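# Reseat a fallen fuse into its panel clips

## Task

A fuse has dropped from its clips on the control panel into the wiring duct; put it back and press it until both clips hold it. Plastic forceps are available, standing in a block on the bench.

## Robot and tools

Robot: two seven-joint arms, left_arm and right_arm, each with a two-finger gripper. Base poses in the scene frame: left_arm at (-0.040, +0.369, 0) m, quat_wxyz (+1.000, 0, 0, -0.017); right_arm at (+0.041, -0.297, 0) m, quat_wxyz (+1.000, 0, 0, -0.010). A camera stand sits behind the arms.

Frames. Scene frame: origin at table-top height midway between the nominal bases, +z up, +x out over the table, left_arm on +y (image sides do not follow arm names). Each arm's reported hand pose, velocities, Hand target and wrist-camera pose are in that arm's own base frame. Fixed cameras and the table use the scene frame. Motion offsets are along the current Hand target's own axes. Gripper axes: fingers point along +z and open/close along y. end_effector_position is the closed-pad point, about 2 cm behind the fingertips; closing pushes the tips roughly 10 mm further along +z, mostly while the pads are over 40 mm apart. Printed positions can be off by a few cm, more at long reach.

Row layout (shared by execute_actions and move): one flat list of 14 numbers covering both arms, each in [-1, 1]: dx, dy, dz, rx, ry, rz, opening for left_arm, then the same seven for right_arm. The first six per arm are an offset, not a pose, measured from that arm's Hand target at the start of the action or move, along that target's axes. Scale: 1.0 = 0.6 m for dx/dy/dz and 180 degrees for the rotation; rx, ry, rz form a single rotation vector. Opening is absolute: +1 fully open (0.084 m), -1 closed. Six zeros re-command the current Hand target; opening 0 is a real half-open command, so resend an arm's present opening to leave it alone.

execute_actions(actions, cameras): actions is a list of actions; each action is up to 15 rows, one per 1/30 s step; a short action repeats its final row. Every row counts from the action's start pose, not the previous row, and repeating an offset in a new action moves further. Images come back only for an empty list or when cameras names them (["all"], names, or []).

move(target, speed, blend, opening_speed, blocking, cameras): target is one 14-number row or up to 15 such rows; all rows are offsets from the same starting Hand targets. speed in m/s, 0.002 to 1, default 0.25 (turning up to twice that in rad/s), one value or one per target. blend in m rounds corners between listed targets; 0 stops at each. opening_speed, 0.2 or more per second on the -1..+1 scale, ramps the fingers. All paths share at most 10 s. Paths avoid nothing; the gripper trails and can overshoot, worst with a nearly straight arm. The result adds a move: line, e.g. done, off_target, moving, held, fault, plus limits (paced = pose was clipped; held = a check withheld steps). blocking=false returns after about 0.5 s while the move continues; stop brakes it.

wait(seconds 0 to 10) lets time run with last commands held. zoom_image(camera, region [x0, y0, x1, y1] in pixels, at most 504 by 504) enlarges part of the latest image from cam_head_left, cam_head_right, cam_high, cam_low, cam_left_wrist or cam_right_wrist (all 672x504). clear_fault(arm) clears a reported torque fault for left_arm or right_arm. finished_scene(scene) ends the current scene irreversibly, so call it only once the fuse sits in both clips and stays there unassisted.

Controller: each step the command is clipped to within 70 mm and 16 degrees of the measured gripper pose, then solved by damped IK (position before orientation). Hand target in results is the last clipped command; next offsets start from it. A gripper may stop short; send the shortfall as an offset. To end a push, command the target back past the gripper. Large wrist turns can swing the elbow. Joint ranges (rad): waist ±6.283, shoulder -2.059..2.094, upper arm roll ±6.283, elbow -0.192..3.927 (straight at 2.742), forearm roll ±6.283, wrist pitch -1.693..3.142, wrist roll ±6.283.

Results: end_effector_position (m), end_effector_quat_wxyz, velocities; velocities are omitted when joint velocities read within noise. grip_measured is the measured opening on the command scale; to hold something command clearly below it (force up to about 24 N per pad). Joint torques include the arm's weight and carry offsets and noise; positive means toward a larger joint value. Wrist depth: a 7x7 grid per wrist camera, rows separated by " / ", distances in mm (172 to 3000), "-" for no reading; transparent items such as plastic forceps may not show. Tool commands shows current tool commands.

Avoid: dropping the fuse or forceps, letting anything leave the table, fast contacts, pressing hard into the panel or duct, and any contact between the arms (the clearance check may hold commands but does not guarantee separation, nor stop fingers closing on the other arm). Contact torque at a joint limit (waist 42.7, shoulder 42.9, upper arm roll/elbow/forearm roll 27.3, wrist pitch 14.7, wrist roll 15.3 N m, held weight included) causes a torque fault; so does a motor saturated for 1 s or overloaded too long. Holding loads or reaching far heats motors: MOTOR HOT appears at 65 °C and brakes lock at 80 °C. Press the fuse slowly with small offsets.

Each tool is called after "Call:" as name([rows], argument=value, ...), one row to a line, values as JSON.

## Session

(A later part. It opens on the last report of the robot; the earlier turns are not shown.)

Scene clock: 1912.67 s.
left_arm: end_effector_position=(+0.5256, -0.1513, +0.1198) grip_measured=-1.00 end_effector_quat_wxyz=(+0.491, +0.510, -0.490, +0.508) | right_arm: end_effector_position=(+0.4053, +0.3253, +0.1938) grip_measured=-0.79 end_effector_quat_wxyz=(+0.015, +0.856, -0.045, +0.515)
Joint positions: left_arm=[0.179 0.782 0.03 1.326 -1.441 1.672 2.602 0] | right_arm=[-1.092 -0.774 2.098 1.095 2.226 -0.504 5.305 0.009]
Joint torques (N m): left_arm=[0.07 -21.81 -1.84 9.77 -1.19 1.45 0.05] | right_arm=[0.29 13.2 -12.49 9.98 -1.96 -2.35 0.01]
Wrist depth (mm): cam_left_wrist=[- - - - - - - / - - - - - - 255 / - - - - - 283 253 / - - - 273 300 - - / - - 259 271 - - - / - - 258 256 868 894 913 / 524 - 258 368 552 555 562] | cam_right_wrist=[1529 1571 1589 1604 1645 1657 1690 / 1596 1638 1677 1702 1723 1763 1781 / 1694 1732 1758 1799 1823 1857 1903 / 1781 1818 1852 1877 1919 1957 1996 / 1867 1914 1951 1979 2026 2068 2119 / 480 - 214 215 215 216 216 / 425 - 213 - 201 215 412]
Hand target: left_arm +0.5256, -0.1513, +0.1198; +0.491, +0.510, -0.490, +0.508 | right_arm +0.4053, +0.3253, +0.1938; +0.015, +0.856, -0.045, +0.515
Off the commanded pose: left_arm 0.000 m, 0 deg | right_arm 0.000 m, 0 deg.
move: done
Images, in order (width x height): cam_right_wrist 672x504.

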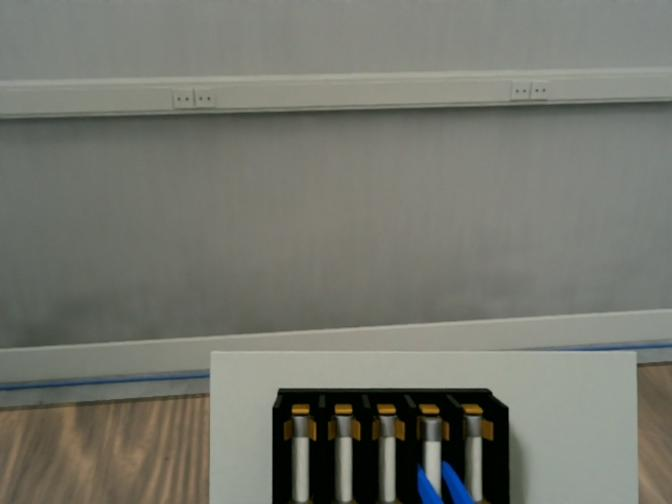

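Call:
move([
  [0,0,0,0,0,0,-1,0,0,0.004,0,0,0,-0.765],
  [0,0,0,0,0,0,-1,0,0,0.004,0,0,0,-0.75],
], speed=0.02, opening_speed=0.2, cameras=["cam_right_wrist"])

Call:
zoom_image(camera="cam_right_wrist", region=[390, 404, 490, 504])

Call:
zoom_image(camera="cam_right_wrist", region=[410, 444, 470, 504])

Scene clock: 1932.70 s.
left_arm: end_effector_position=(+0.5256, -0.1513, +0.1198) grip_measured=-1.00 end_effector_quat_wxyz=(+0.491, +0.510, -0.490, +0.508) | right_arm: end_effector_position=(+0.4074, +0.3251, +0.1927) grip_measured=-0.77 end_effector_quat_wxyz=(+0.015, +0.856, -0.045, +0.515)
Joint positions: left_arm=[0.179 0.782 0.03 1.326 -1.441 1.672 2.602 0] | right_arm=[-1.098 -0.779 2.099 1.097 2.226 -0.499 5.306 0.01]
Joint torques (N m): left_arm=[0.17 -21.85 -1.97 9.8 -1.23 1.46 -0.02] | right_arm=[-0.25 12.54 -12.08 10.35 -2.19 -2.03 0.41]
Wrist depth (mm): cam_left_wrist=[- - - - - - - / - - - - - - 255 / - - - - - 279 253 / - - - 272 299 - - / - - 258 271 - - - / - - 258 256 877 895 916 / 525 - 259 368 548 555 562] | cam_right_wrist=[1539 1574 1593 1615 1657 1665 1694 / 1615 1645 1673 1681 1736 1763 1790 / 1690 1723 1763 1795 1838 1877 1882 / 1772 1818 1867 1872 1930 1957 1979 / 1867 1893 1940 1991 2008 2050 2093 / 477 - 212 213 213 213 214 / 423 - 211 187 198 212 410]
Hand target: left_arm +0.5256, -0.1513, +0.1198; +0.491, +0.510, -0.490, +0.508 | right_arm +0.4074, +0.3251, +0.1927; +0.015, +0.856, -0.045, +0.515
Off the commanded pose: left_arm 0.000 m, 0 deg | right_arm 0.000 m, 0 deg.
move: done
Images, in order (width x height): cam_right_wrist 672x504.

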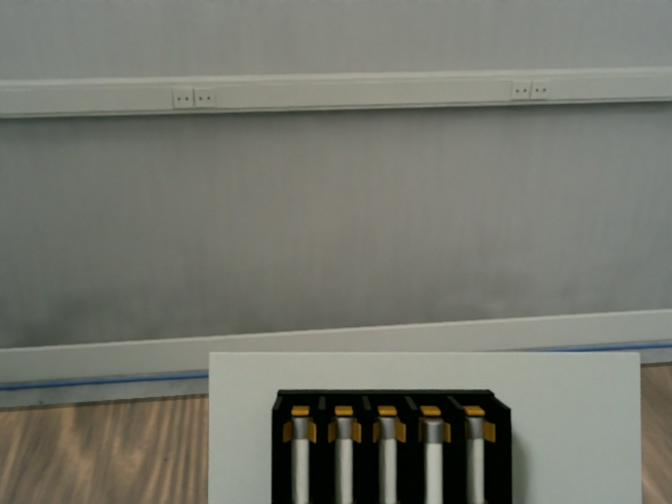

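Scaled by 5.040 from the camera's 672x504 image, which has a finer 960x720 frame.

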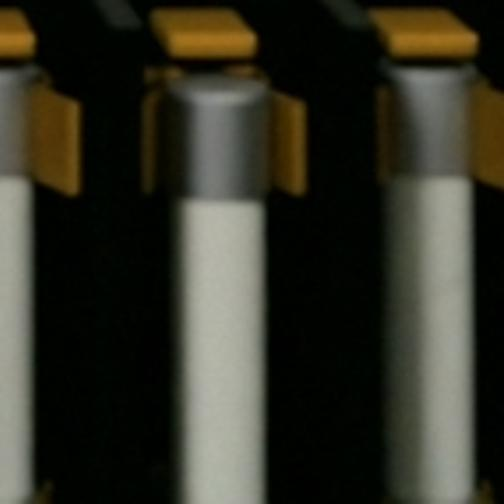

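Scaled by 8.400 from the camera's 672x504 image, which has a finer 960x720 frame.

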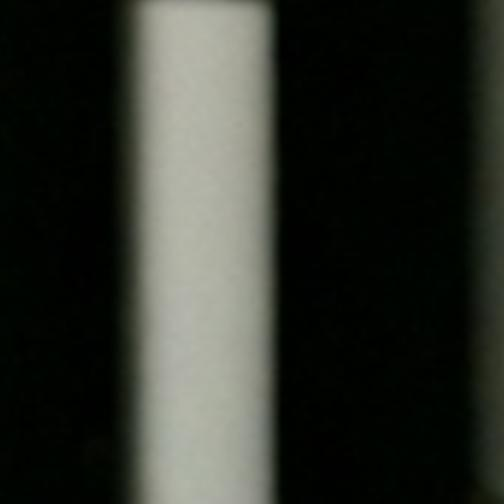

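Call:
wait(seconds=0, cameras=["all"])

Scene clock: 1934.93 s.
left_arm: end_effector_position=(+0.5256, -0.1513, +0.1198) grip_measured=-1.00 end_effector_quat_wxyz=(+0.491, +0.510, -0.490, +0.508) | right_arm: end_effector_position=(+0.4074, +0.3251, +0.1927) grip_measured=-0.77 end_effector_quat_wxyz=(+0.015, +0.856, -0.045, +0.515)
Joint positions: left_arm=[0.179 0.782 0.03 1.326 -1.441 1.672 2.602 0] | right_arm=[-1.098 -0.779 2.099 1.097 2.226 -0.499 5.306 0.01]
Joint torques (N m): left_arm=[0.08 -21.78 -1.99 9.86 -1.27 1.56 -0.03] | right_arm=[-0.09 12.88 -12.11 10.26 -2.29 -2.03 0.27]
Wrist depth (mm): cam_left_wrist=[- - - - - - - / - - - - - - 256 / - - - - - 280 253 / - - - 273 299 - - / - - 258 271 - - - / - - 258 256 871 897 924 / 526 - 259 367 550 556 561] | cam_right_wrist=[1536 1564 1582 1611 1653 1657 1681 / 1622 1642 1669 1694 1728 1767 1804 / 1694 1745 1754 1799 1833 1857 1898 / 1785 1813 1847 1872 1935 1957 1996 / 1877 1908 1951 1985 2050 2044 2087 / 478 - 212 213 213 213 214 / 424 - 211 187 198 212 410]
Hand target: left_arm +0.5256, -0.1513, +0.1198; +0.491, +0.510, -0.490, +0.508 | right_arm +0.4074, +0.3251, +0.1927; +0.015, +0.856, -0.045, +0.515
Tool commands: left_gripper/opening=-1.0 right_gripper/opening=-0.75
Off the commanded pose: left_arm 0.000 m, 0 deg | right_arm 0.000 m, 0 deg.

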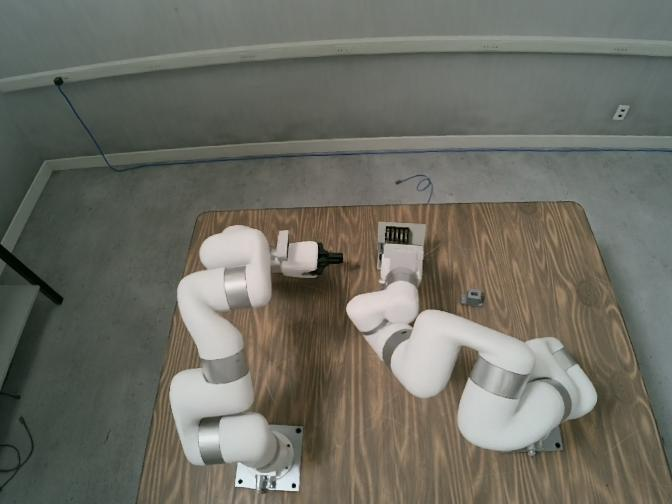

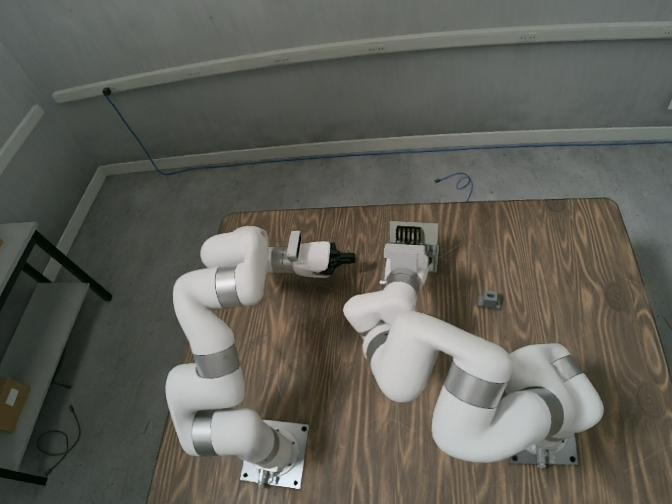

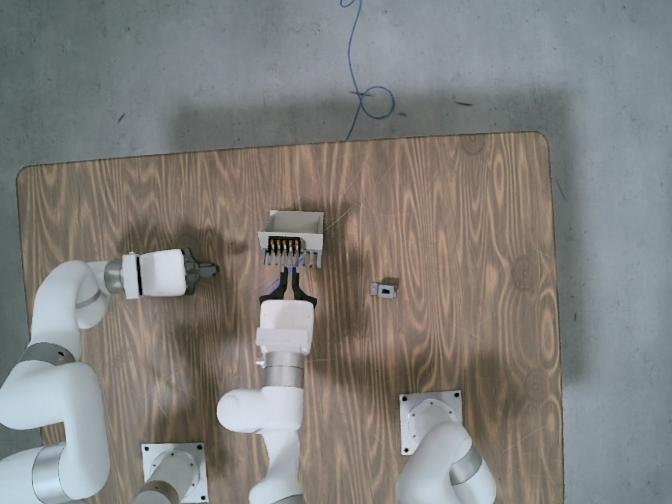

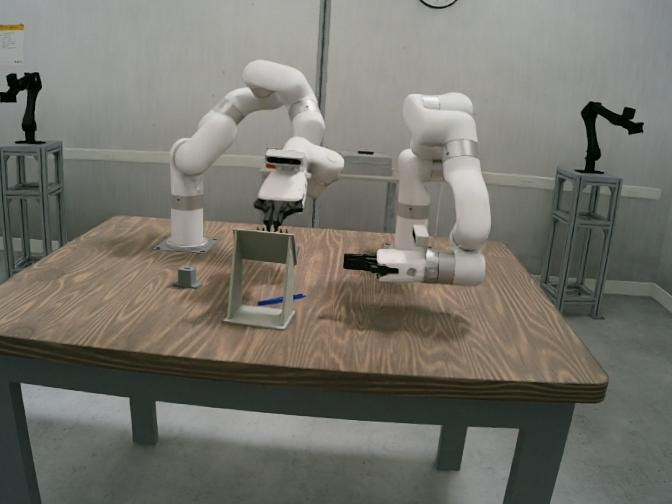

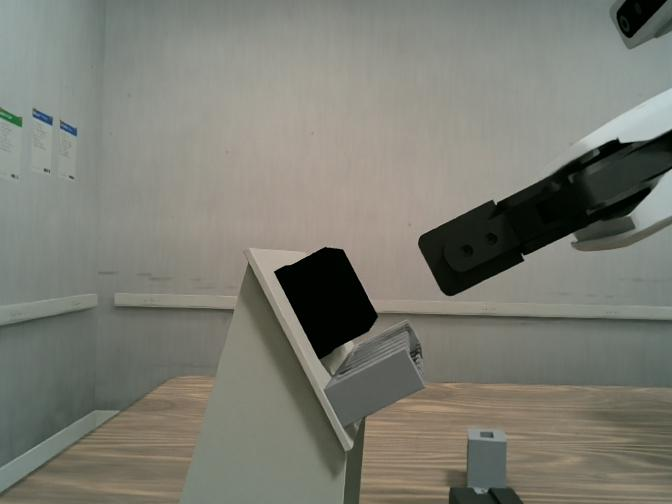

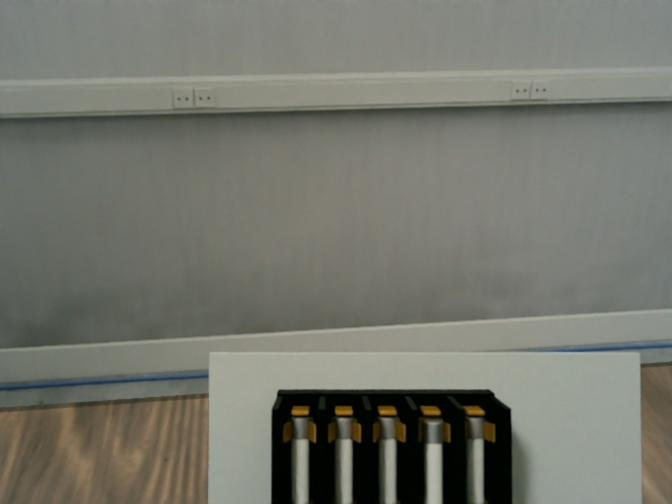

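Call:
move([
  [0,0,0,0,0,0,-1,0,0,-0.1,0,0,0,-0.75],
  [0,0,0,0,0,0,-1,-0.06,0.08,-0.16,-0.0082,-0.3443,0,-0.75],
], speed=[0.15,0.3], blend=[0.01,0], cameras=["cam_right_wrist","cam_left_wrist","cam_high"])

Scene clock: 1950.80 s.
left_arm: end_effector_position=(+0.5256, -0.1513, +0.1198) grip_measured=-1.00 end_effector_quat_wxyz=(+0.491, +0.510, -0.490, +0.508) | right_arm: end_effector_position=(+0.3017, +0.2865, +0.2049) grip_measured=-0.77 end_effector_quat_wxyz=(+0.000, +0.999, -0.052, +0.001)
Joint positions: left_arm=[0.179 0.782 0.03 1.326 -1.441 1.672 2.602 0] | right_arm=[-1.941 -0.388 2.55 1.485 3.373 -1.166 3.798 0.01]
Joint torques (N m): left_arm=[0.21 -21.81 -2.06 9.88 -1.23 1.48 0.05] | right_arm=[-0.36 15.69 -3.73 15.11 -0.03 -2.03 -0.09]
Wrist depth (mm): cam_left_wrist=[- - - - - - 309 / - - - - - - 326 / - - - - - - 333 / - - - - - - 335 / - - 258 271 - - - / - - 258 256 875 899 916 / 526 - 259 368 548 557 563] | cam_right_wrist=[185 239 186 186 200 337 339 / 332 333 334 334 336 337 338 / 331 333 334 334 336 336 338 / 331 331 334 334 336 336 338 / 331 332 333 334 335 336 337 / 330 331 332 333 335 335 337 / 330 331 332 333 334 335 336]
Hand target: left_arm +0.5256, -0.1513, +0.1198; +0.491, +0.510, -0.490, +0.508 | right_arm +0.3017, +0.2864, +0.2048; +0.000, +0.999, -0.052, +0.000
Off the commanded pose: left_arm 0.000 m, 0 deg | right_arm 0.000 m, 0 deg.
move: done
Images, in order (width x height): cam_high 672x504, cam_left_wrist 672x504, cam_right_wrist 672x504.

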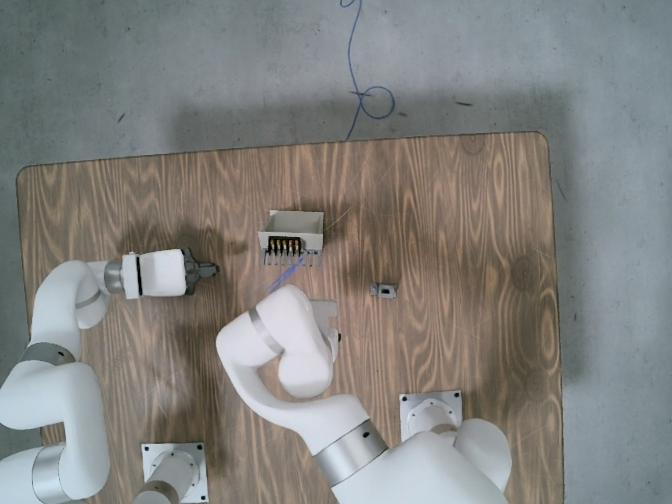

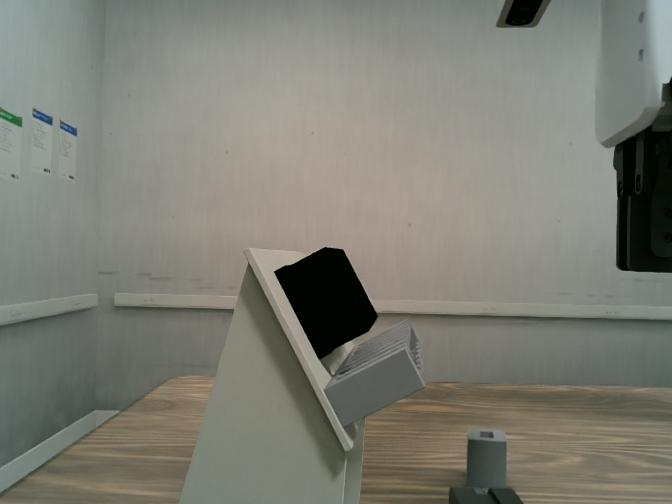

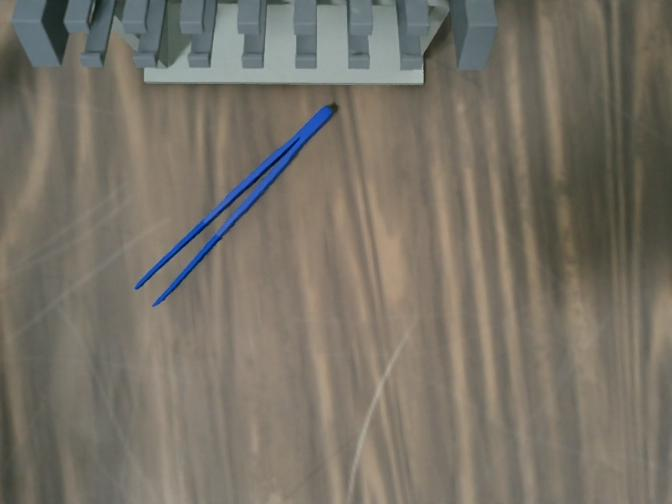

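Call:
move([
  [0,0,0,0,0,0,-1,0.1178,-0.1517,0.175,0,0,-0.754,-0.3],
], speed=0.4, cameras=["cam_right_wrist","cam_left_wrist"])

Scene clock: 2110.63 s.
left_arm: end_effector_position=(+0.5256, -0.1513, +0.1198) grip_measured=-1.00 end_effector_quat_wxyz=(+0.491, +0.510, -0.490, +0.508) | right_arm: end_effector_position=(+0.3817, +0.3696, +0.1000) grip_measured=-0.32 end_effector_quat_wxyz=(+0.000, +0.425, +0.905, +0.000)
Joint positions: left_arm=[0.179 0.782 0.03 1.326 -1.441 1.672 2.602 0] | right_arm=[-2.359 -0.891 3.114 2.071 3.165 -1.179 1.634 0.03]
Joint torques (N m): left_arm=[0.09 -21.74 -1.89 9.86 -1.25 1.53 -0.02] | right_arm=[-0.53 23.81 -0.64 15.51 -0.27 -2.26 0.01]
Wrist depth (mm): cam_left_wrist=[- - - - 255 234 230 / - - - - 251 229 239 / - - - - 242 226 251 / - - 287 273 241 223 267 / - - 259 271 228 227 288 / - - 258 256 245 242 793 / 527 - 259 368 - 248 561] | cam_right_wrist=[228 229 229 229 229 230 230 / 228 228 229 229 229 229 229 / 228 228 228 228 229 229 229 / 228 228 228 228 228 228 229 / 227 227 228 228 228 228 229 / 227 227 227 228 228 228 229 / 226 227 227 227 228 228 228]
Hand target: left_arm +0.5256, -0.1513, +0.1198; +0.491, +0.510, -0.490, +0.508 | right_arm +0.3817, +0.3696, +0.0999; +0.000, +0.425, +0.905, +0.000
Off the commanded pose: left_arm 0.000 m, 0 deg | right_arm 0.000 m, 0 deg.
move: done
Images, in order (width x height): cam_left_wrist 672x504, cam_right_wrist 672x504.

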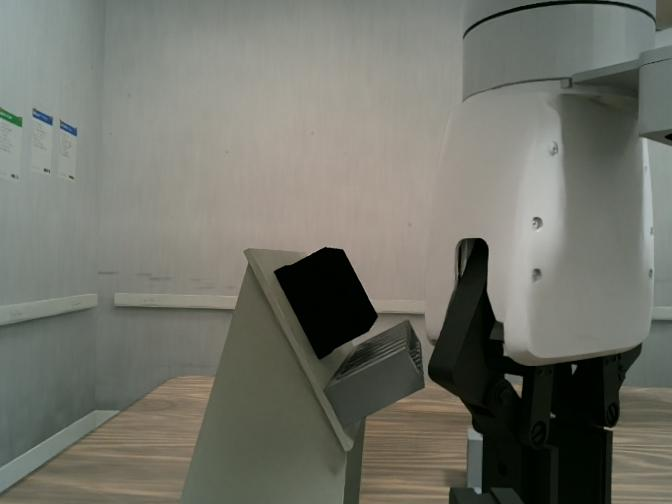

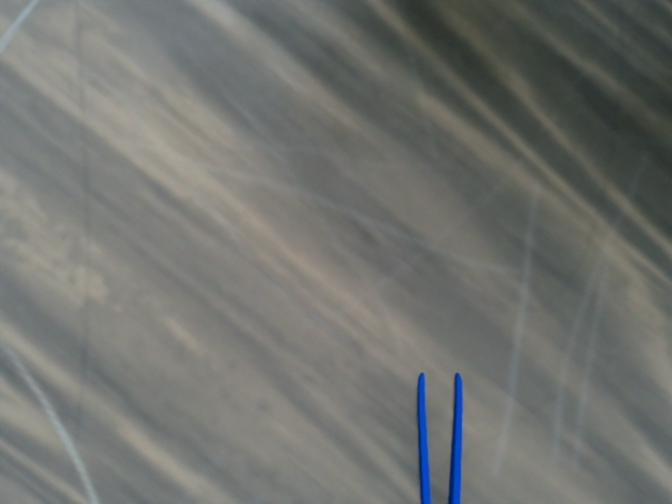

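Call:
move([
  [0,0,0,0,0,0,-1,0.0307,0.0087,0,0,0,0,-0.3],
  [0,0,0,0,0,0,-1,0.0307,0.0087,0.1288,0,0,0,-0.3],
  [0,0,0,0,0,0,-1,0.0307,0.0087,0.1288,0,0,0,-1],
], speed=[0.2,0.12,0.1], blend=[0.003,0,0], opening_speed=1.0, cameras=["cam_right_wrist","cam_left_wrist"])

Scene clock: 2148.20 s.
left_arm: end_effector_position=(+0.5256, -0.1513, +0.1198) grip_measured=-1.00 end_effector_quat_wxyz=(+0.491, +0.510, -0.490, +0.508) | right_arm: end_effector_position=(+0.3740, +0.3871, +0.0228) grip_measured=-0.91 end_effector_quat_wxyz=(+0.000, +0.425, +0.905, +0.000)
Joint positions: left_arm=[0.179 0.782 0.03 1.326 -1.441 1.672 2.602 0] | right_arm=[-2.327 -1.023 3.115 2.082 3.167 -1.058 1.666 0.004]
Joint torques (N m): left_arm=[0.2 -21.47 -1.91 9.88 -1.2 1.52 0.1] | right_arm=[0.91 4.39 0.04 -4.22 0.21 -2.08 0.22]
Wrist depth (mm): cam_left_wrist=[- - - 196 179 - - / - - - 218 210 217 210 / - - - - - 224 210 / - - - 296 - 223 210 / - - 258 271 232 217 219 / - - 257 256 247 209 219 / 524 - 259 255 232 207 220] | cam_right_wrist=[- - - - - - - / - - - - - - - / - - - - - - - / - - - - - - - / - - - - - - - / - - - - - - - / - - - - - - -]
Hand target: left_arm +0.5256, -0.1513, +0.1198; +0.491, +0.510, -0.490, +0.508 | right_arm +0.3740, +0.3871, +0.0227; +0.000, +0.425, +0.905, +0.000
Off the commanded pose: left_arm 0.000 m, 0 deg | right_arm 0.000 m, 0 deg.
move: done
Images, in order (width x height): cam_left_wrist 672x504, cam_right_wrist 672x504.

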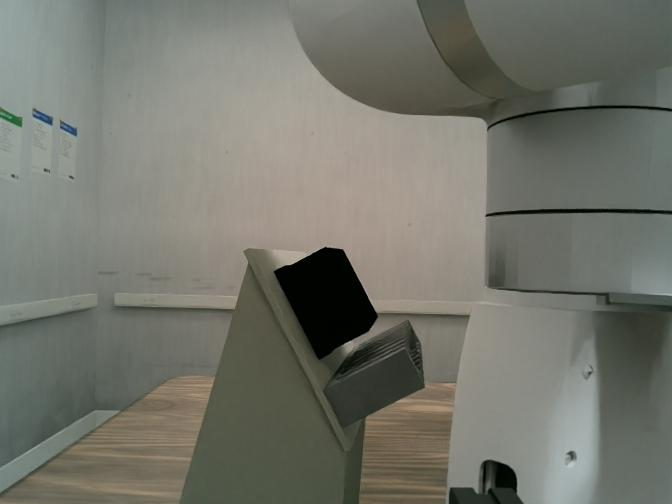

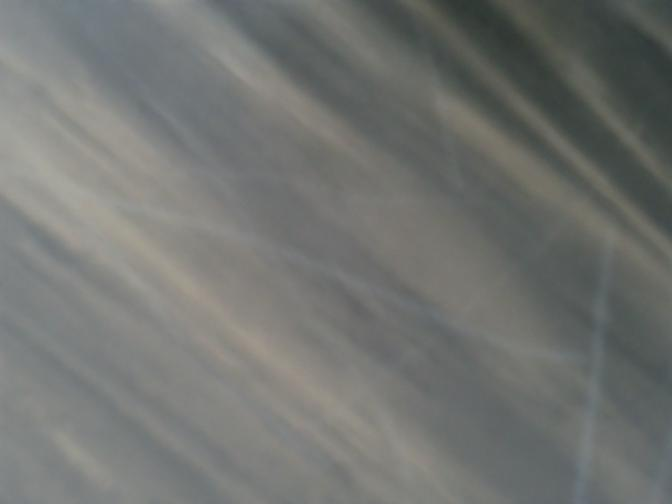

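Call:
move([
  [0,0,0,0,0,0,-1,0,0,-0.004,0,0,0,-1],
  [0,0,0,0,0,0,-1,0.0667,0,-0.004,0,0,0,-1],
  [0,0,0,0,0,0,-1,0.0667,0,-0.004,0,0,0,-0.3],
  [0,0,0,0,0,0,-1,0.0667,0,-0.15,0,0,0,-0.3],
], speed=[0.1,0.12,0.1,0.25], opening_speed=1.0, cameras=["cam_right_wrist","cam_high"])

Scene clock: 2157.57 s.
left_arm: end_effector_position=(+0.5256, -0.1513, +0.1198) grip_measured=-1.00 end_effector_quat_wxyz=(+0.491, +0.510, -0.490, +0.508) | right_arm: end_effector_position=(+0.3483, +0.4179, +0.1126) grip_measured=-0.32 end_effector_quat_wxyz=(+0.000, +0.425, +0.905, +0.000)
Joint positions: left_arm=[0.179 0.782 0.03 1.326 -1.441 1.672 2.602 0] | right_arm=[-2.253 -0.958 3.11 2.224 3.168 -1.266 1.74 0.03]
Joint torques (N m): left_arm=[0.25 -21.66 -1.99 9.88 -1.18 1.56 -0.02] | right_arm=[-0.33 24.17 -1.2 15.57 -0.14 -2.14 0.31]
Wrist depth (mm): cam_left_wrist=[- - - - - - 190 / - - - - - - 187 / - - - - - 203 186 / - - - 321 - 199 183 / - - 258 271 - - 180 / - - 258 255 762 - 184 / 526 - 259 368 552 - 197] | cam_right_wrist=[241 241 241 242 242 242 242 / 240 241 241 241 242 242 242 / 240 241 241 241 242 242 242 / 240 240 241 241 241 241 241 / 240 240 241 240 241 241 241 / 239 240 240 240 240 241 241 / 239 239 240 240 240 240 240]
Hand target: left_arm +0.5256, -0.1513, +0.1198; +0.491, +0.510, -0.490, +0.508 | right_arm +0.3483, +0.4179, +0.1126; +0.000, +0.425, +0.905, +0.000
Off the commanded pose: left_arm 0.000 m, 0 deg | right_arm 0.000 m, 0 deg.
move: done
Images, in order (width x height): cam_high 672x504, cam_right_wrist 672x504.

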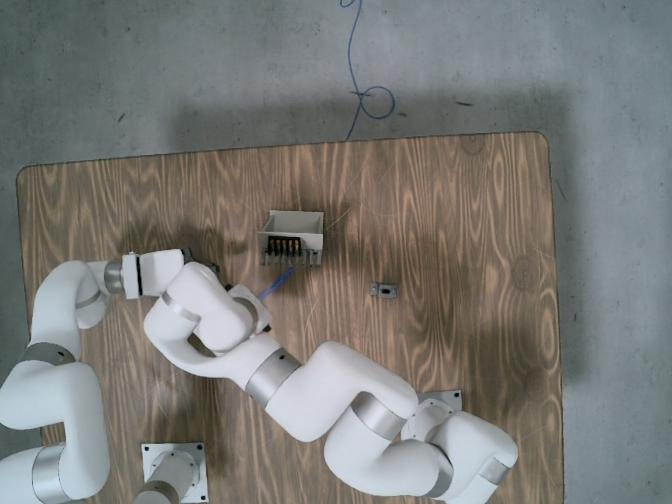

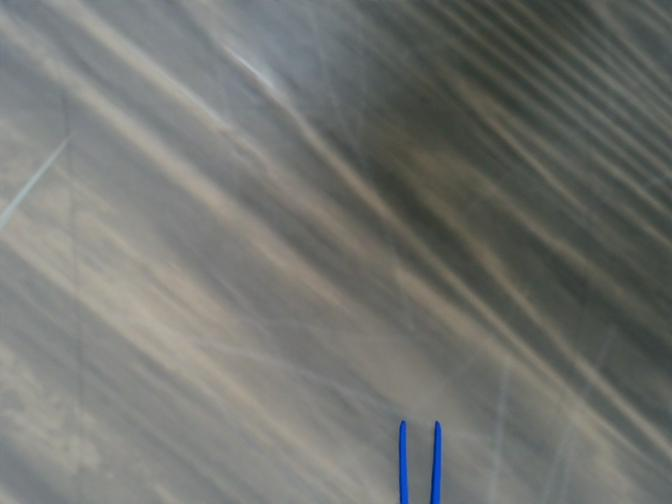

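Call:
move([
  [0,0,0,0,0,0,-1,-0.0613,0.0007,0.06,0,0,0,-0.3],
  [0,0,0,0,0,0,-1,-0.0613,0.0007,0.1468,0,0,0,-0.3],
  [0,0,0,0,0,0,-1,-0.0613,0.0007,0.1468,0,0,0,-1],
  [0,0,0,0,0,0,-1,-0.0613,0.0007,-0.0123,0,0,0,-1],
  [0,0,0,0,0,0,-1,-0.1147,-0.0913,-0.1315,0,0,0.748,-1],
], speed=[0.2,0.12,0.1,0.2,0.4], blend=[0.01,0,0,0.01,0], opening_speed=1.0, cameras=["cam_right_wrist","cam_left_wrist"])

Scene clock: 2186.23 s.
left_arm: end_effector_position=(+0.5256, -0.1513, +0.1198) grip_measured=-1.00 end_effector_quat_wxyz=(+0.491, +0.510, -0.490, +0.508) | right_arm: end_effector_position=(+0.3501, +0.3299, +0.1915) grip_measured=-0.88 end_effector_quat_wxyz=(+0.000, +0.999, -0.043, +0.000)
Joint positions: left_arm=[0.179 0.782 0.03 1.326 -1.441 1.672 2.602 0] | right_arm=[-2.055 -0.649 2.569 1.823 3.491 -1.273 3.733 0.005]
Joint torques (N m): left_arm=[0.33 -21.79 -1.87 9.96 -1.19 1.51 0.01] | right_arm=[0.27 20.4 -5.47 14.26 -0.06 -1.81 0.22]
Wrist depth (mm): cam_left_wrist=[- - - - - 266 257 / - - - - - 274 253 / - - - - - - 287 / - - - - - - - / - - 258 271 - - - / - - 258 255 872 896 916 / 526 - 259 368 548 555 562] | cam_right_wrist=[318 - - - - - 180 / 318 - 182 187 - 181 187 / 317 - - 320 - 185 180 / 317 318 319 320 321 322 323 / 317 318 319 320 321 322 323 / 316 317 319 320 321 322 322 / 316 317 318 319 320 321 322]
Hand target: left_arm +0.5256, -0.1513, +0.1198; +0.491, +0.510, -0.490, +0.508 | right_arm +0.3501, +0.3299, +0.1915; +0.000, +0.999, -0.043, +0.000
Off the commanded pose: left_arm 0.000 m, 0 deg | right_arm 0.000 m, 0 deg.
move: done
Images, in order (width x height): cam_left_wrist 672x504, cam_right_wrist 672x504.

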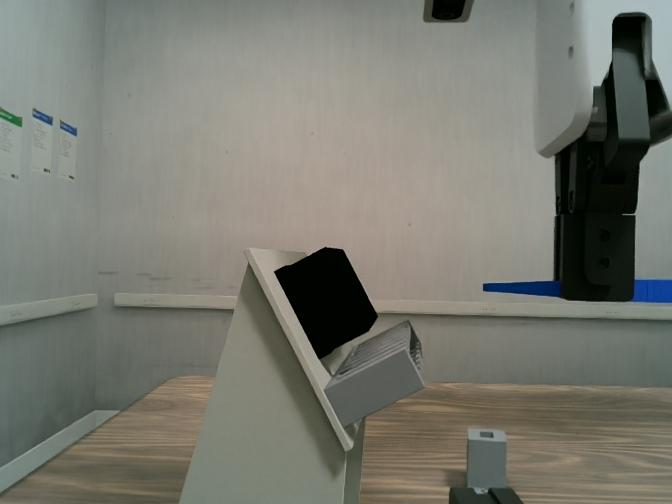

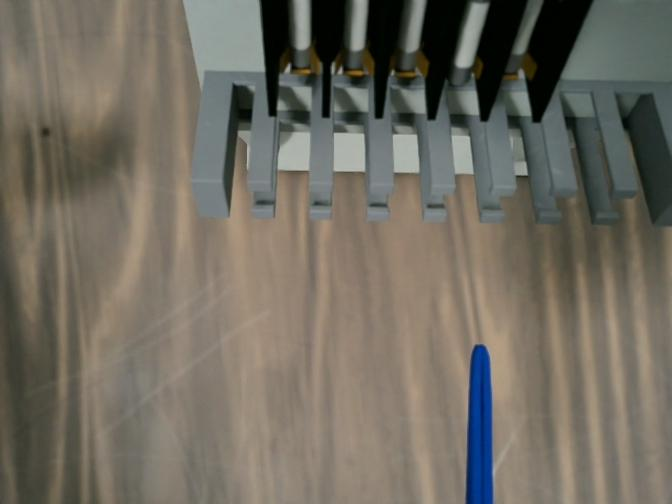

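Call:
zoom_image(camera="cam_right_wrist", region=[380, 0, 580, 140])

Call:
zoom_image(camera="cam_left_wrist", region=[230, 230, 520, 440])

Scaled by 2.520 from the camera's 672x504 image, which has a finer 960x720 frame.

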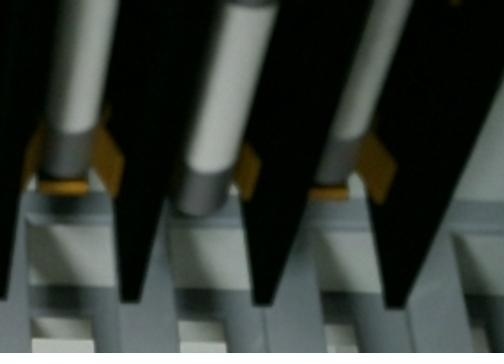

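Scaled by 1.738 from the camera's 672x504 image, which has a finer 960x720 frame.

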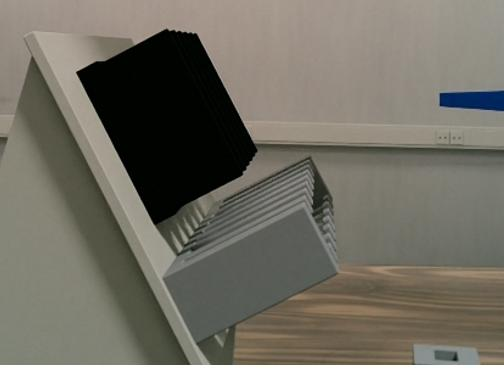

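Call:
move([
  [0,0,0,0,0,0,-1,0.05,0,-0.0033,0,0,0,-1],
  [0,0,0,0,0,0,-1,0.1183,0,-0.0033,0,0,0,-1],
], speed=[0.2,0.08], blend=[0.01,0], cameras=["cam_right_wrist","cam_left_wrist"])

Call:
zoom_image(camera="cam_right_wrist", region=[380, 180, 580, 400])

Call:
zoom_image(camera="cam_left_wrist", region=[230, 230, 520, 440])

Scene clock: 2242.17 s.
left_arm: end_effector_position=(+0.5256, -0.1513, +0.1198) grip_measured=-1.00 end_effector_quat_wxyz=(+0.491, +0.510, -0.490, +0.508) | right_arm: end_effector_position=(+0.4208, +0.3238, +0.1936) grip_measured=-0.88 end_effector_quat_wxyz=(+0.000, +0.999, -0.043, +0.001)
Joint positions: left_arm=[0.179 0.782 0.03 1.326 -1.441 1.672 2.602 0] | right_arm=[-2.279 -0.902 2.586 2.269 3.571 -1.457 3.672 0.005]
Joint torques (N m): left_arm=[0.14 -21.79 -1.88 9.91 -1.05 1.51 0] | right_arm=[-0.58 23.17 -4.66 14.15 0.21 -2.01 0.28]
Wrist depth (mm): cam_left_wrist=[- - - - 263 - - / - - - - 286 - - / - - - - 293 - - / - - 287 296 301 - - / - - 258 272 - - - / - - 258 255 872 900 916 / 525 - 259 368 550 555 562] | cam_right_wrist=[320 321 322 323 324 325 326 / 319 321 321 318 323 324 326 / 319 - 216 318 319 289 221 / - - - - - - - / 319 - - - - - 188 / 318 - 178 321 - 180 193 / 317 319 320 320 322 322 323]
Hand target: left_arm +0.5256, -0.1513, +0.1198; +0.491, +0.510, -0.490, +0.508 | right_arm +0.4208, +0.3238, +0.1936; +0.000, +0.999, -0.043, +0.000
Off the commanded pose: left_arm 0.000 m, 0 deg | right_arm 0.000 m, 0 deg.
move: done
Images, in order (width x height): cam_left_wrist 672x504, cam_right_wrist 672x504.

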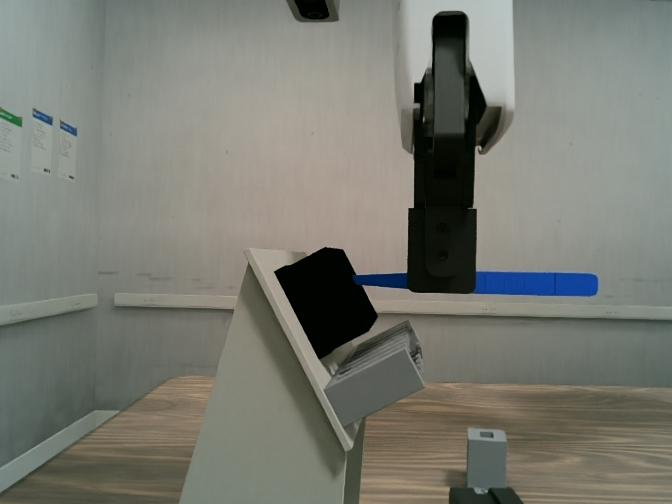

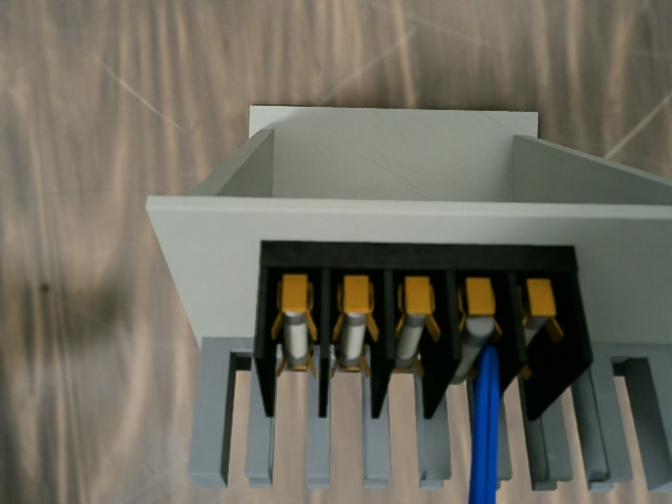

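Scaled by 2.291 from the camera's 672x504 image, which has a finer 960x720 frame.

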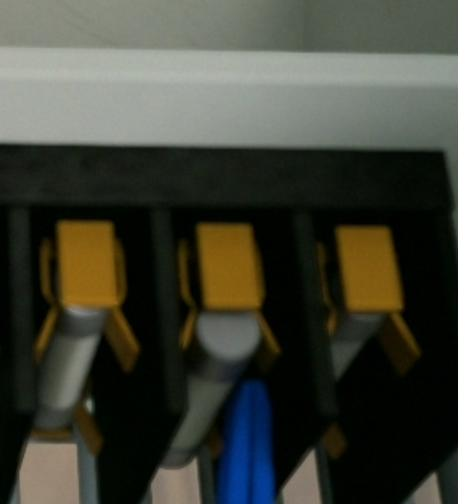

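Scaled by 1.738 from the camera's 672x504 image, which has a finer 960x720 frame.

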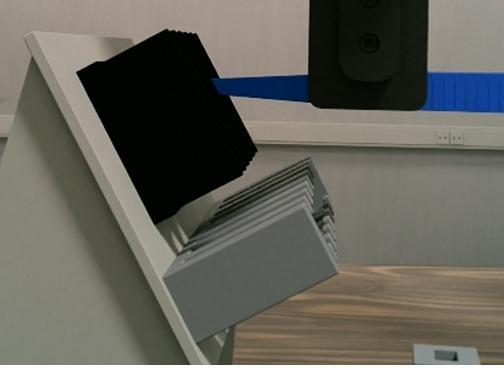

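Call:
move([
  [0,0,0,0,0,0,-1,-0.0125,0,0,0,0,0,-1],
], speed=0.08, cameras=["cam_right_wrist"])

Call:
zoom_image(camera="cam_right_wrist", region=[400, 260, 560, 420])

Scene clock: 2259.50 s.
left_arm: end_effector_position=(+0.5256, -0.1513, +0.1198) grip_measured=-1.00 end_effector_quat_wxyz=(+0.491, +0.510, -0.490, +0.508) | right_arm: end_effector_position=(+0.4133, +0.3244, +0.1936) grip_measured=-0.88 end_effector_quat_wxyz=(+0.000, +0.999, -0.043, +0.000)
Joint positions: left_arm=[0.179 0.782 0.03 1.326 -1.441 1.672 2.602 0] | right_arm=[-2.251 -0.866 2.584 2.202 3.561 -1.43 3.672 0.005]
Joint torques (N m): left_arm=[0.22 -21.96 -1.93 9.86 -1.26 1.51 0.04] | right_arm=[0.49 22.98 -5.49 13.61 -0.41 -1.71 0.2]
Wrist depth (mm): cam_left_wrist=[- - - - 265 - - / - - - - 266 - - / - - - - 295 - - / - - - 273 295 - - / - - 259 271 - - - / - - 258 255 874 893 909 / 524 - 259 368 551 557 561] | cam_right_wrist=[320 320 321 323 324 325 326 / 319 320 321 319 319 320 325 / - - - - - 288 197 / 319 - - - - - - / 319 - - - - - 189 / 318 - 177 177 322 177 183 / 318 319 320 321 322 323 324]
Hand target: left_arm +0.5256, -0.1513, +0.1198; +0.491, +0.510, -0.490, +0.508 | right_arm +0.4133, +0.3244, +0.1936; +0.000, +0.999, -0.043, +0.000
Off the commanded pose: left_arm 0.000 m, 0 deg | right_arm 0.000 m, 0 deg.
move: done
Images, in order (width x height): cam_right_wrist 672x504.

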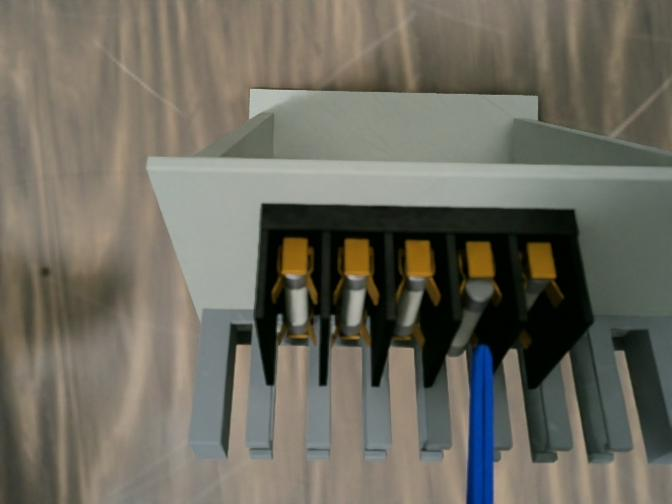

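Scaled by 3.150 from the camera's 672x504 image, which has a finer 960x720 frame.

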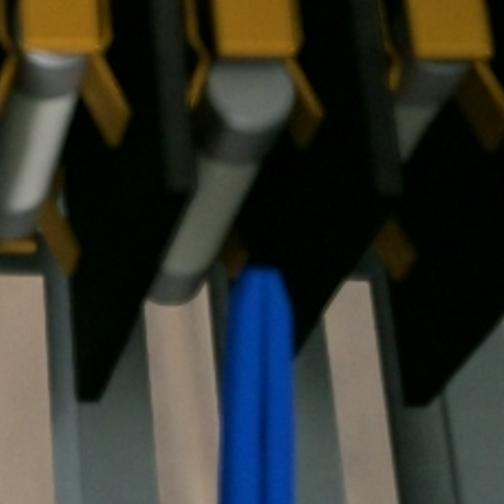

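Call:
move([
  [0,0,0,0,0,0,-1,0,-0.0016,0.0017,0,0,0,-1],
  [0,0,0,0,0,0,-1,0.0100,-0.0016,0.0017,0,0,0,-1],
  [0,0,0,0,0,0,-1,0.0158,-0.0016,0.0017,0,0,0,-1],
], speed=[0.05,0.05,0.02], blend=[0.001,0.001,0], cameras=["cam_right_wrist"])

Call:
zoom_image(camera="cam_right_wrist", region=[400, 260, 560, 420])

Scene clock: 2279.30 s.
left_arm: end_effector_position=(+0.5256, -0.1513, +0.1198) grip_measured=-1.00 end_effector_quat_wxyz=(+0.491, +0.510, -0.490, +0.508) | right_arm: end_effector_position=(+0.4228, +0.3246, +0.1926) grip_measured=-0.88 end_effector_quat_wxyz=(+0.000, +0.999, -0.043, +0.000)
Joint positions: left_arm=[0.179 0.782 0.03 1.326 -1.441 1.672 2.602 0] | right_arm=[-2.287 -0.917 2.587 2.293 3.575 -1.466 3.674 0.005]
Joint torques (N m): left_arm=[0.08 -21.98 -1.94 10.08 -1.3 1.48 -0.03] | right_arm=[-0.67 23.54 -5.36 14.6 -0.17 -1.04 0.26]
Wrist depth (mm): cam_left_wrist=[- - - - 264 - - / - - - - 267 - - / - - - - 292 - - / - - 286 321 299 - - / - - 259 271 - - - / - - 258 256 875 899 912 / 524 - 258 367 550 556 563] | cam_right_wrist=[318 320 321 321 322 323 325 / 318 319 320 318 321 323 324 / 318 319 271 317 318 292 223 / - - - - - - - / 317 - - - - - 182 / 317 - 178 320 - - 187 / 317 - 180 320 - 181 180]
Hand target: left_arm +0.5256, -0.1513, +0.1198; +0.491, +0.510, -0.490, +0.508 | right_arm +0.4229, +0.3246, +0.1926; +0.000, +0.999, -0.043, +0.000
Off the commanded pose: left_arm 0.000 m, 0 deg | right_arm 0.000 m, 0 deg.
move: done; blend cut to 0.0007 m at target 1
Images, in order (width x height): cam_right_wrist 672x504.

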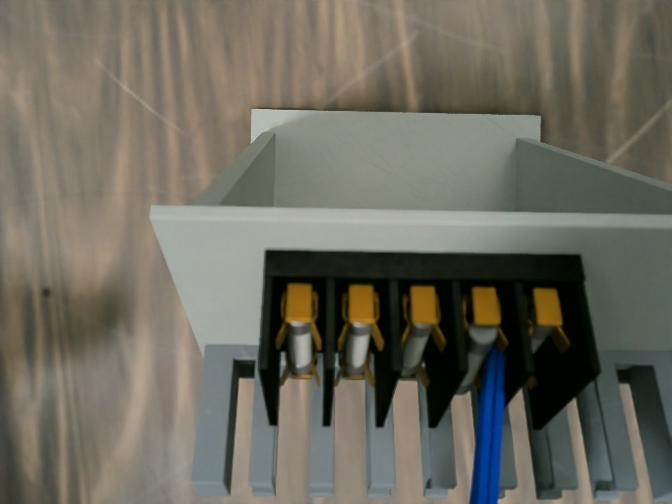

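Scaled by 3.150 from the camera's 672x504 image, which has a finer 960x720 frame.

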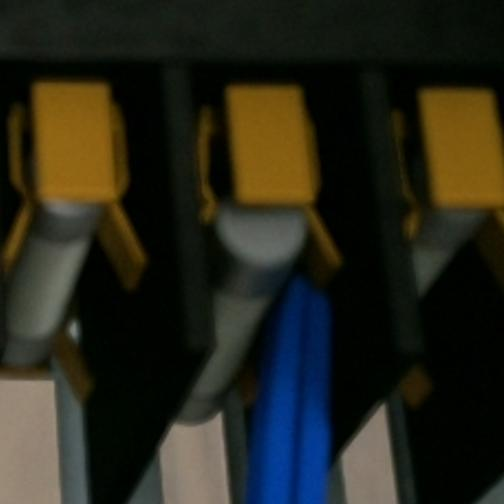

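Call:
move([
  [0,0,0,0,0,0,-1,-0.01,0,0,0,0,0,-1],
  [0,0,0,0,0,0,-1,-0.01,-0.0018,0,0,0,0,-1],
  [0,0,0,0,0,0,-1,-0.0005,-0.0018,0,0,0,0,-1],
], speed=[0.06,0.05,0.03], blend=[0.0,0.0,0], cameras=["cam_right_wrist"])

Call:
zoom_image(camera="cam_right_wrist", region=[400, 260, 560, 420])

Scene clock: 2301.20 s.
left_arm: end_effector_position=(+0.5256, -0.1513, +0.1198) grip_measured=-1.00 end_effector_quat_wxyz=(+0.491, +0.510, -0.490, +0.508) | right_arm: end_effector_position=(+0.4226, +0.3257, +0.1926) grip_measured=-0.88 end_effector_quat_wxyz=(+0.000, +0.999, -0.043, +0.001)
Joint positions: left_arm=[0.179 0.782 0.03 1.326 -1.441 1.672 2.602 0] | right_arm=[-2.287 -0.921 2.587 2.3 3.576 -1.468 3.677 0.005]
Joint torques (N m): left_arm=[0.16 -21.99 -1.88 9.96 -1.18 1.59 0.08] | right_arm=[-0.16 22.93 -4.58 15.05 0.36 -1.29 0.27]
Wrist depth (mm): cam_left_wrist=[- - - - 262 - - / - - - - 266 - - / - - - - 291 - - / - - 287 321 300 - - / - - 258 272 - - - / - - 258 256 878 896 918 / 525 - 259 368 551 556 563] | cam_right_wrist=[319 320 321 322 323 324 325 / 319 319 320 317 322 323 324 / 318 319 263 317 318 296 226 / - - - - - - - / 318 - - - - - 183 / 317 - 177 - - - 187 / 317 - 181 - 181 181 182]
Hand target: left_arm +0.5256, -0.1513, +0.1198; +0.491, +0.510, -0.490, +0.508 | right_arm +0.4227, +0.3257, +0.1926; +0.000, +0.999, -0.043, +0.000
Off the commanded pose: left_arm 0.000 m, 0 deg | right_arm 0.000 m, 0 deg.
move: done
Images, in order (width x height): cam_right_wrist 672x504.

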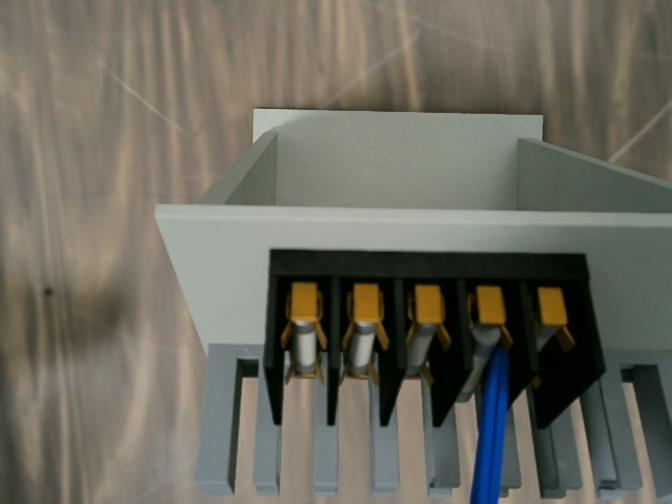

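Scaled by 3.150 from the camera's 672x504 image, which has a finer 960x720 frame.

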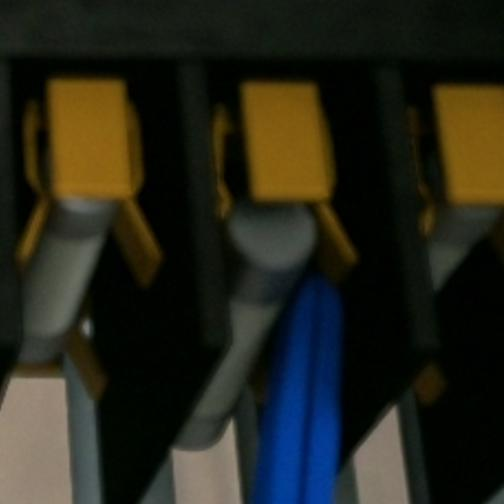

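Call:
move([
  [0,0,0,0,0,0,-1,-0.0333,0,0,0,0,0,-1],
], speed=0.15, cameras=["cam_right_wrist","cam_left_wrist"])

Call:
zoom_image(camera="cam_left_wrist", region=[240, 220, 540, 420])

Call:
zoom_image(camera="cam_right_wrist", region=[400, 160, 560, 400])

Scene clock: 2321.60 s.
left_arm: end_effector_position=(+0.5256, -0.1513, +0.1198) grip_measured=-1.00 end_effector_quat_wxyz=(+0.491, +0.510, -0.490, +0.508) | right_arm: end_effector_position=(+0.4028, +0.3274, +0.1925) grip_measured=-0.88 end_effector_quat_wxyz=(+0.000, +0.999, -0.043, +0.000)
Joint positions: left_arm=[0.179 0.782 0.03 1.326 -1.441 1.672 2.602 0] | right_arm=[-2.214 -0.828 2.581 2.13 3.55 -1.399 3.68 0.005]
Joint torques (N m): left_arm=[0.21 -21.54 -1.93 9.95 -1.22 1.54 0.01] | right_arm=[0.41 22.31 -5.59 13.81 -0.3 -1.83 0.25]
Wrist depth (mm): cam_left_wrist=[- - - - 263 264 - / - - - - 275 302 - / - - - - - - - / - - - 295 - - - / - - 259 271 - - - / - - 258 256 866 894 914 / 525 - 259 368 550 557 562] | cam_right_wrist=[319 320 321 322 323 323 325 / 318 319 317 318 319 320 325 / 318 - - - - - - / 317 - - - - - 188 / 317 - 179 - - 179 186 / 317 318 184 320 175 176 323 / 317 318 319 320 320 322 323]
Hand target: left_arm +0.5256, -0.1513, +0.1198; +0.491, +0.510, -0.490, +0.508 | right_arm +0.4027, +0.3274, +0.1925; +0.000, +0.999, -0.043, +0.000
Off the commanded pose: left_arm 0.000 m, 0 deg | right_arm 0.000 m, 0 deg.
move: done
Images, in order (width x height): cam_left_wrist 672x504, cam_right_wrist 672x504.

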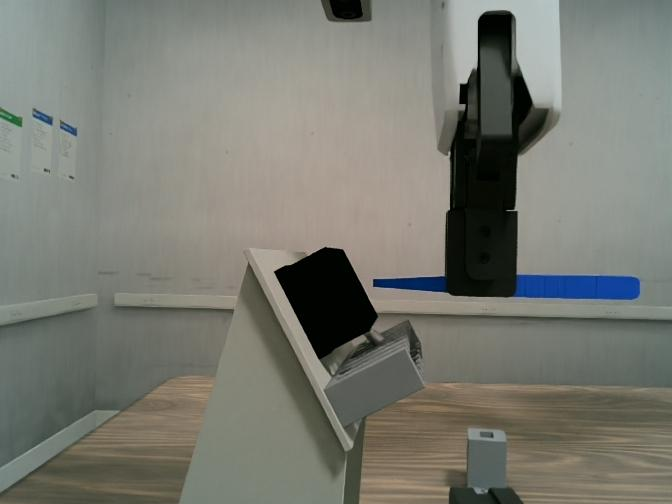

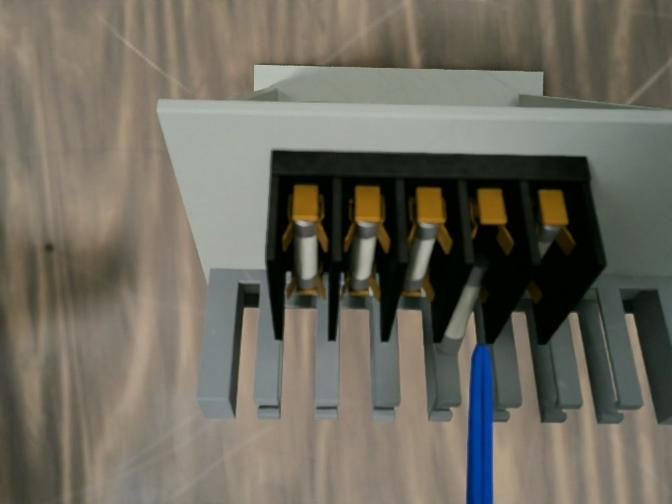

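Scaled by 1.680 from the camera's 672x504 image, which has a finer 960x720 frame.

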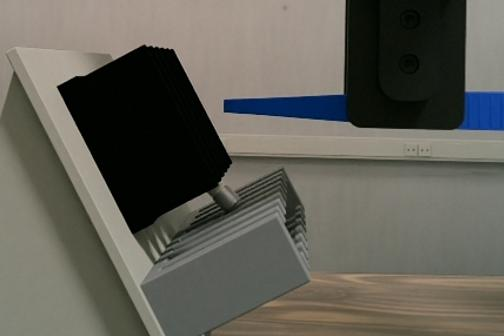

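Scaled by 2.100 from the camera's 672x504 image, which has a finer 960x720 frame.

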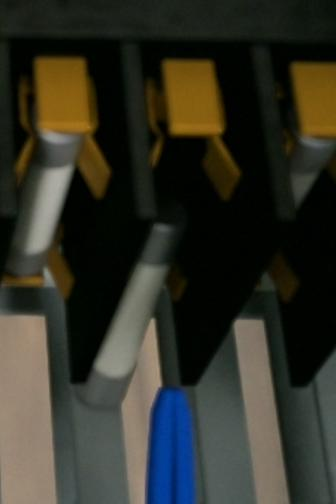

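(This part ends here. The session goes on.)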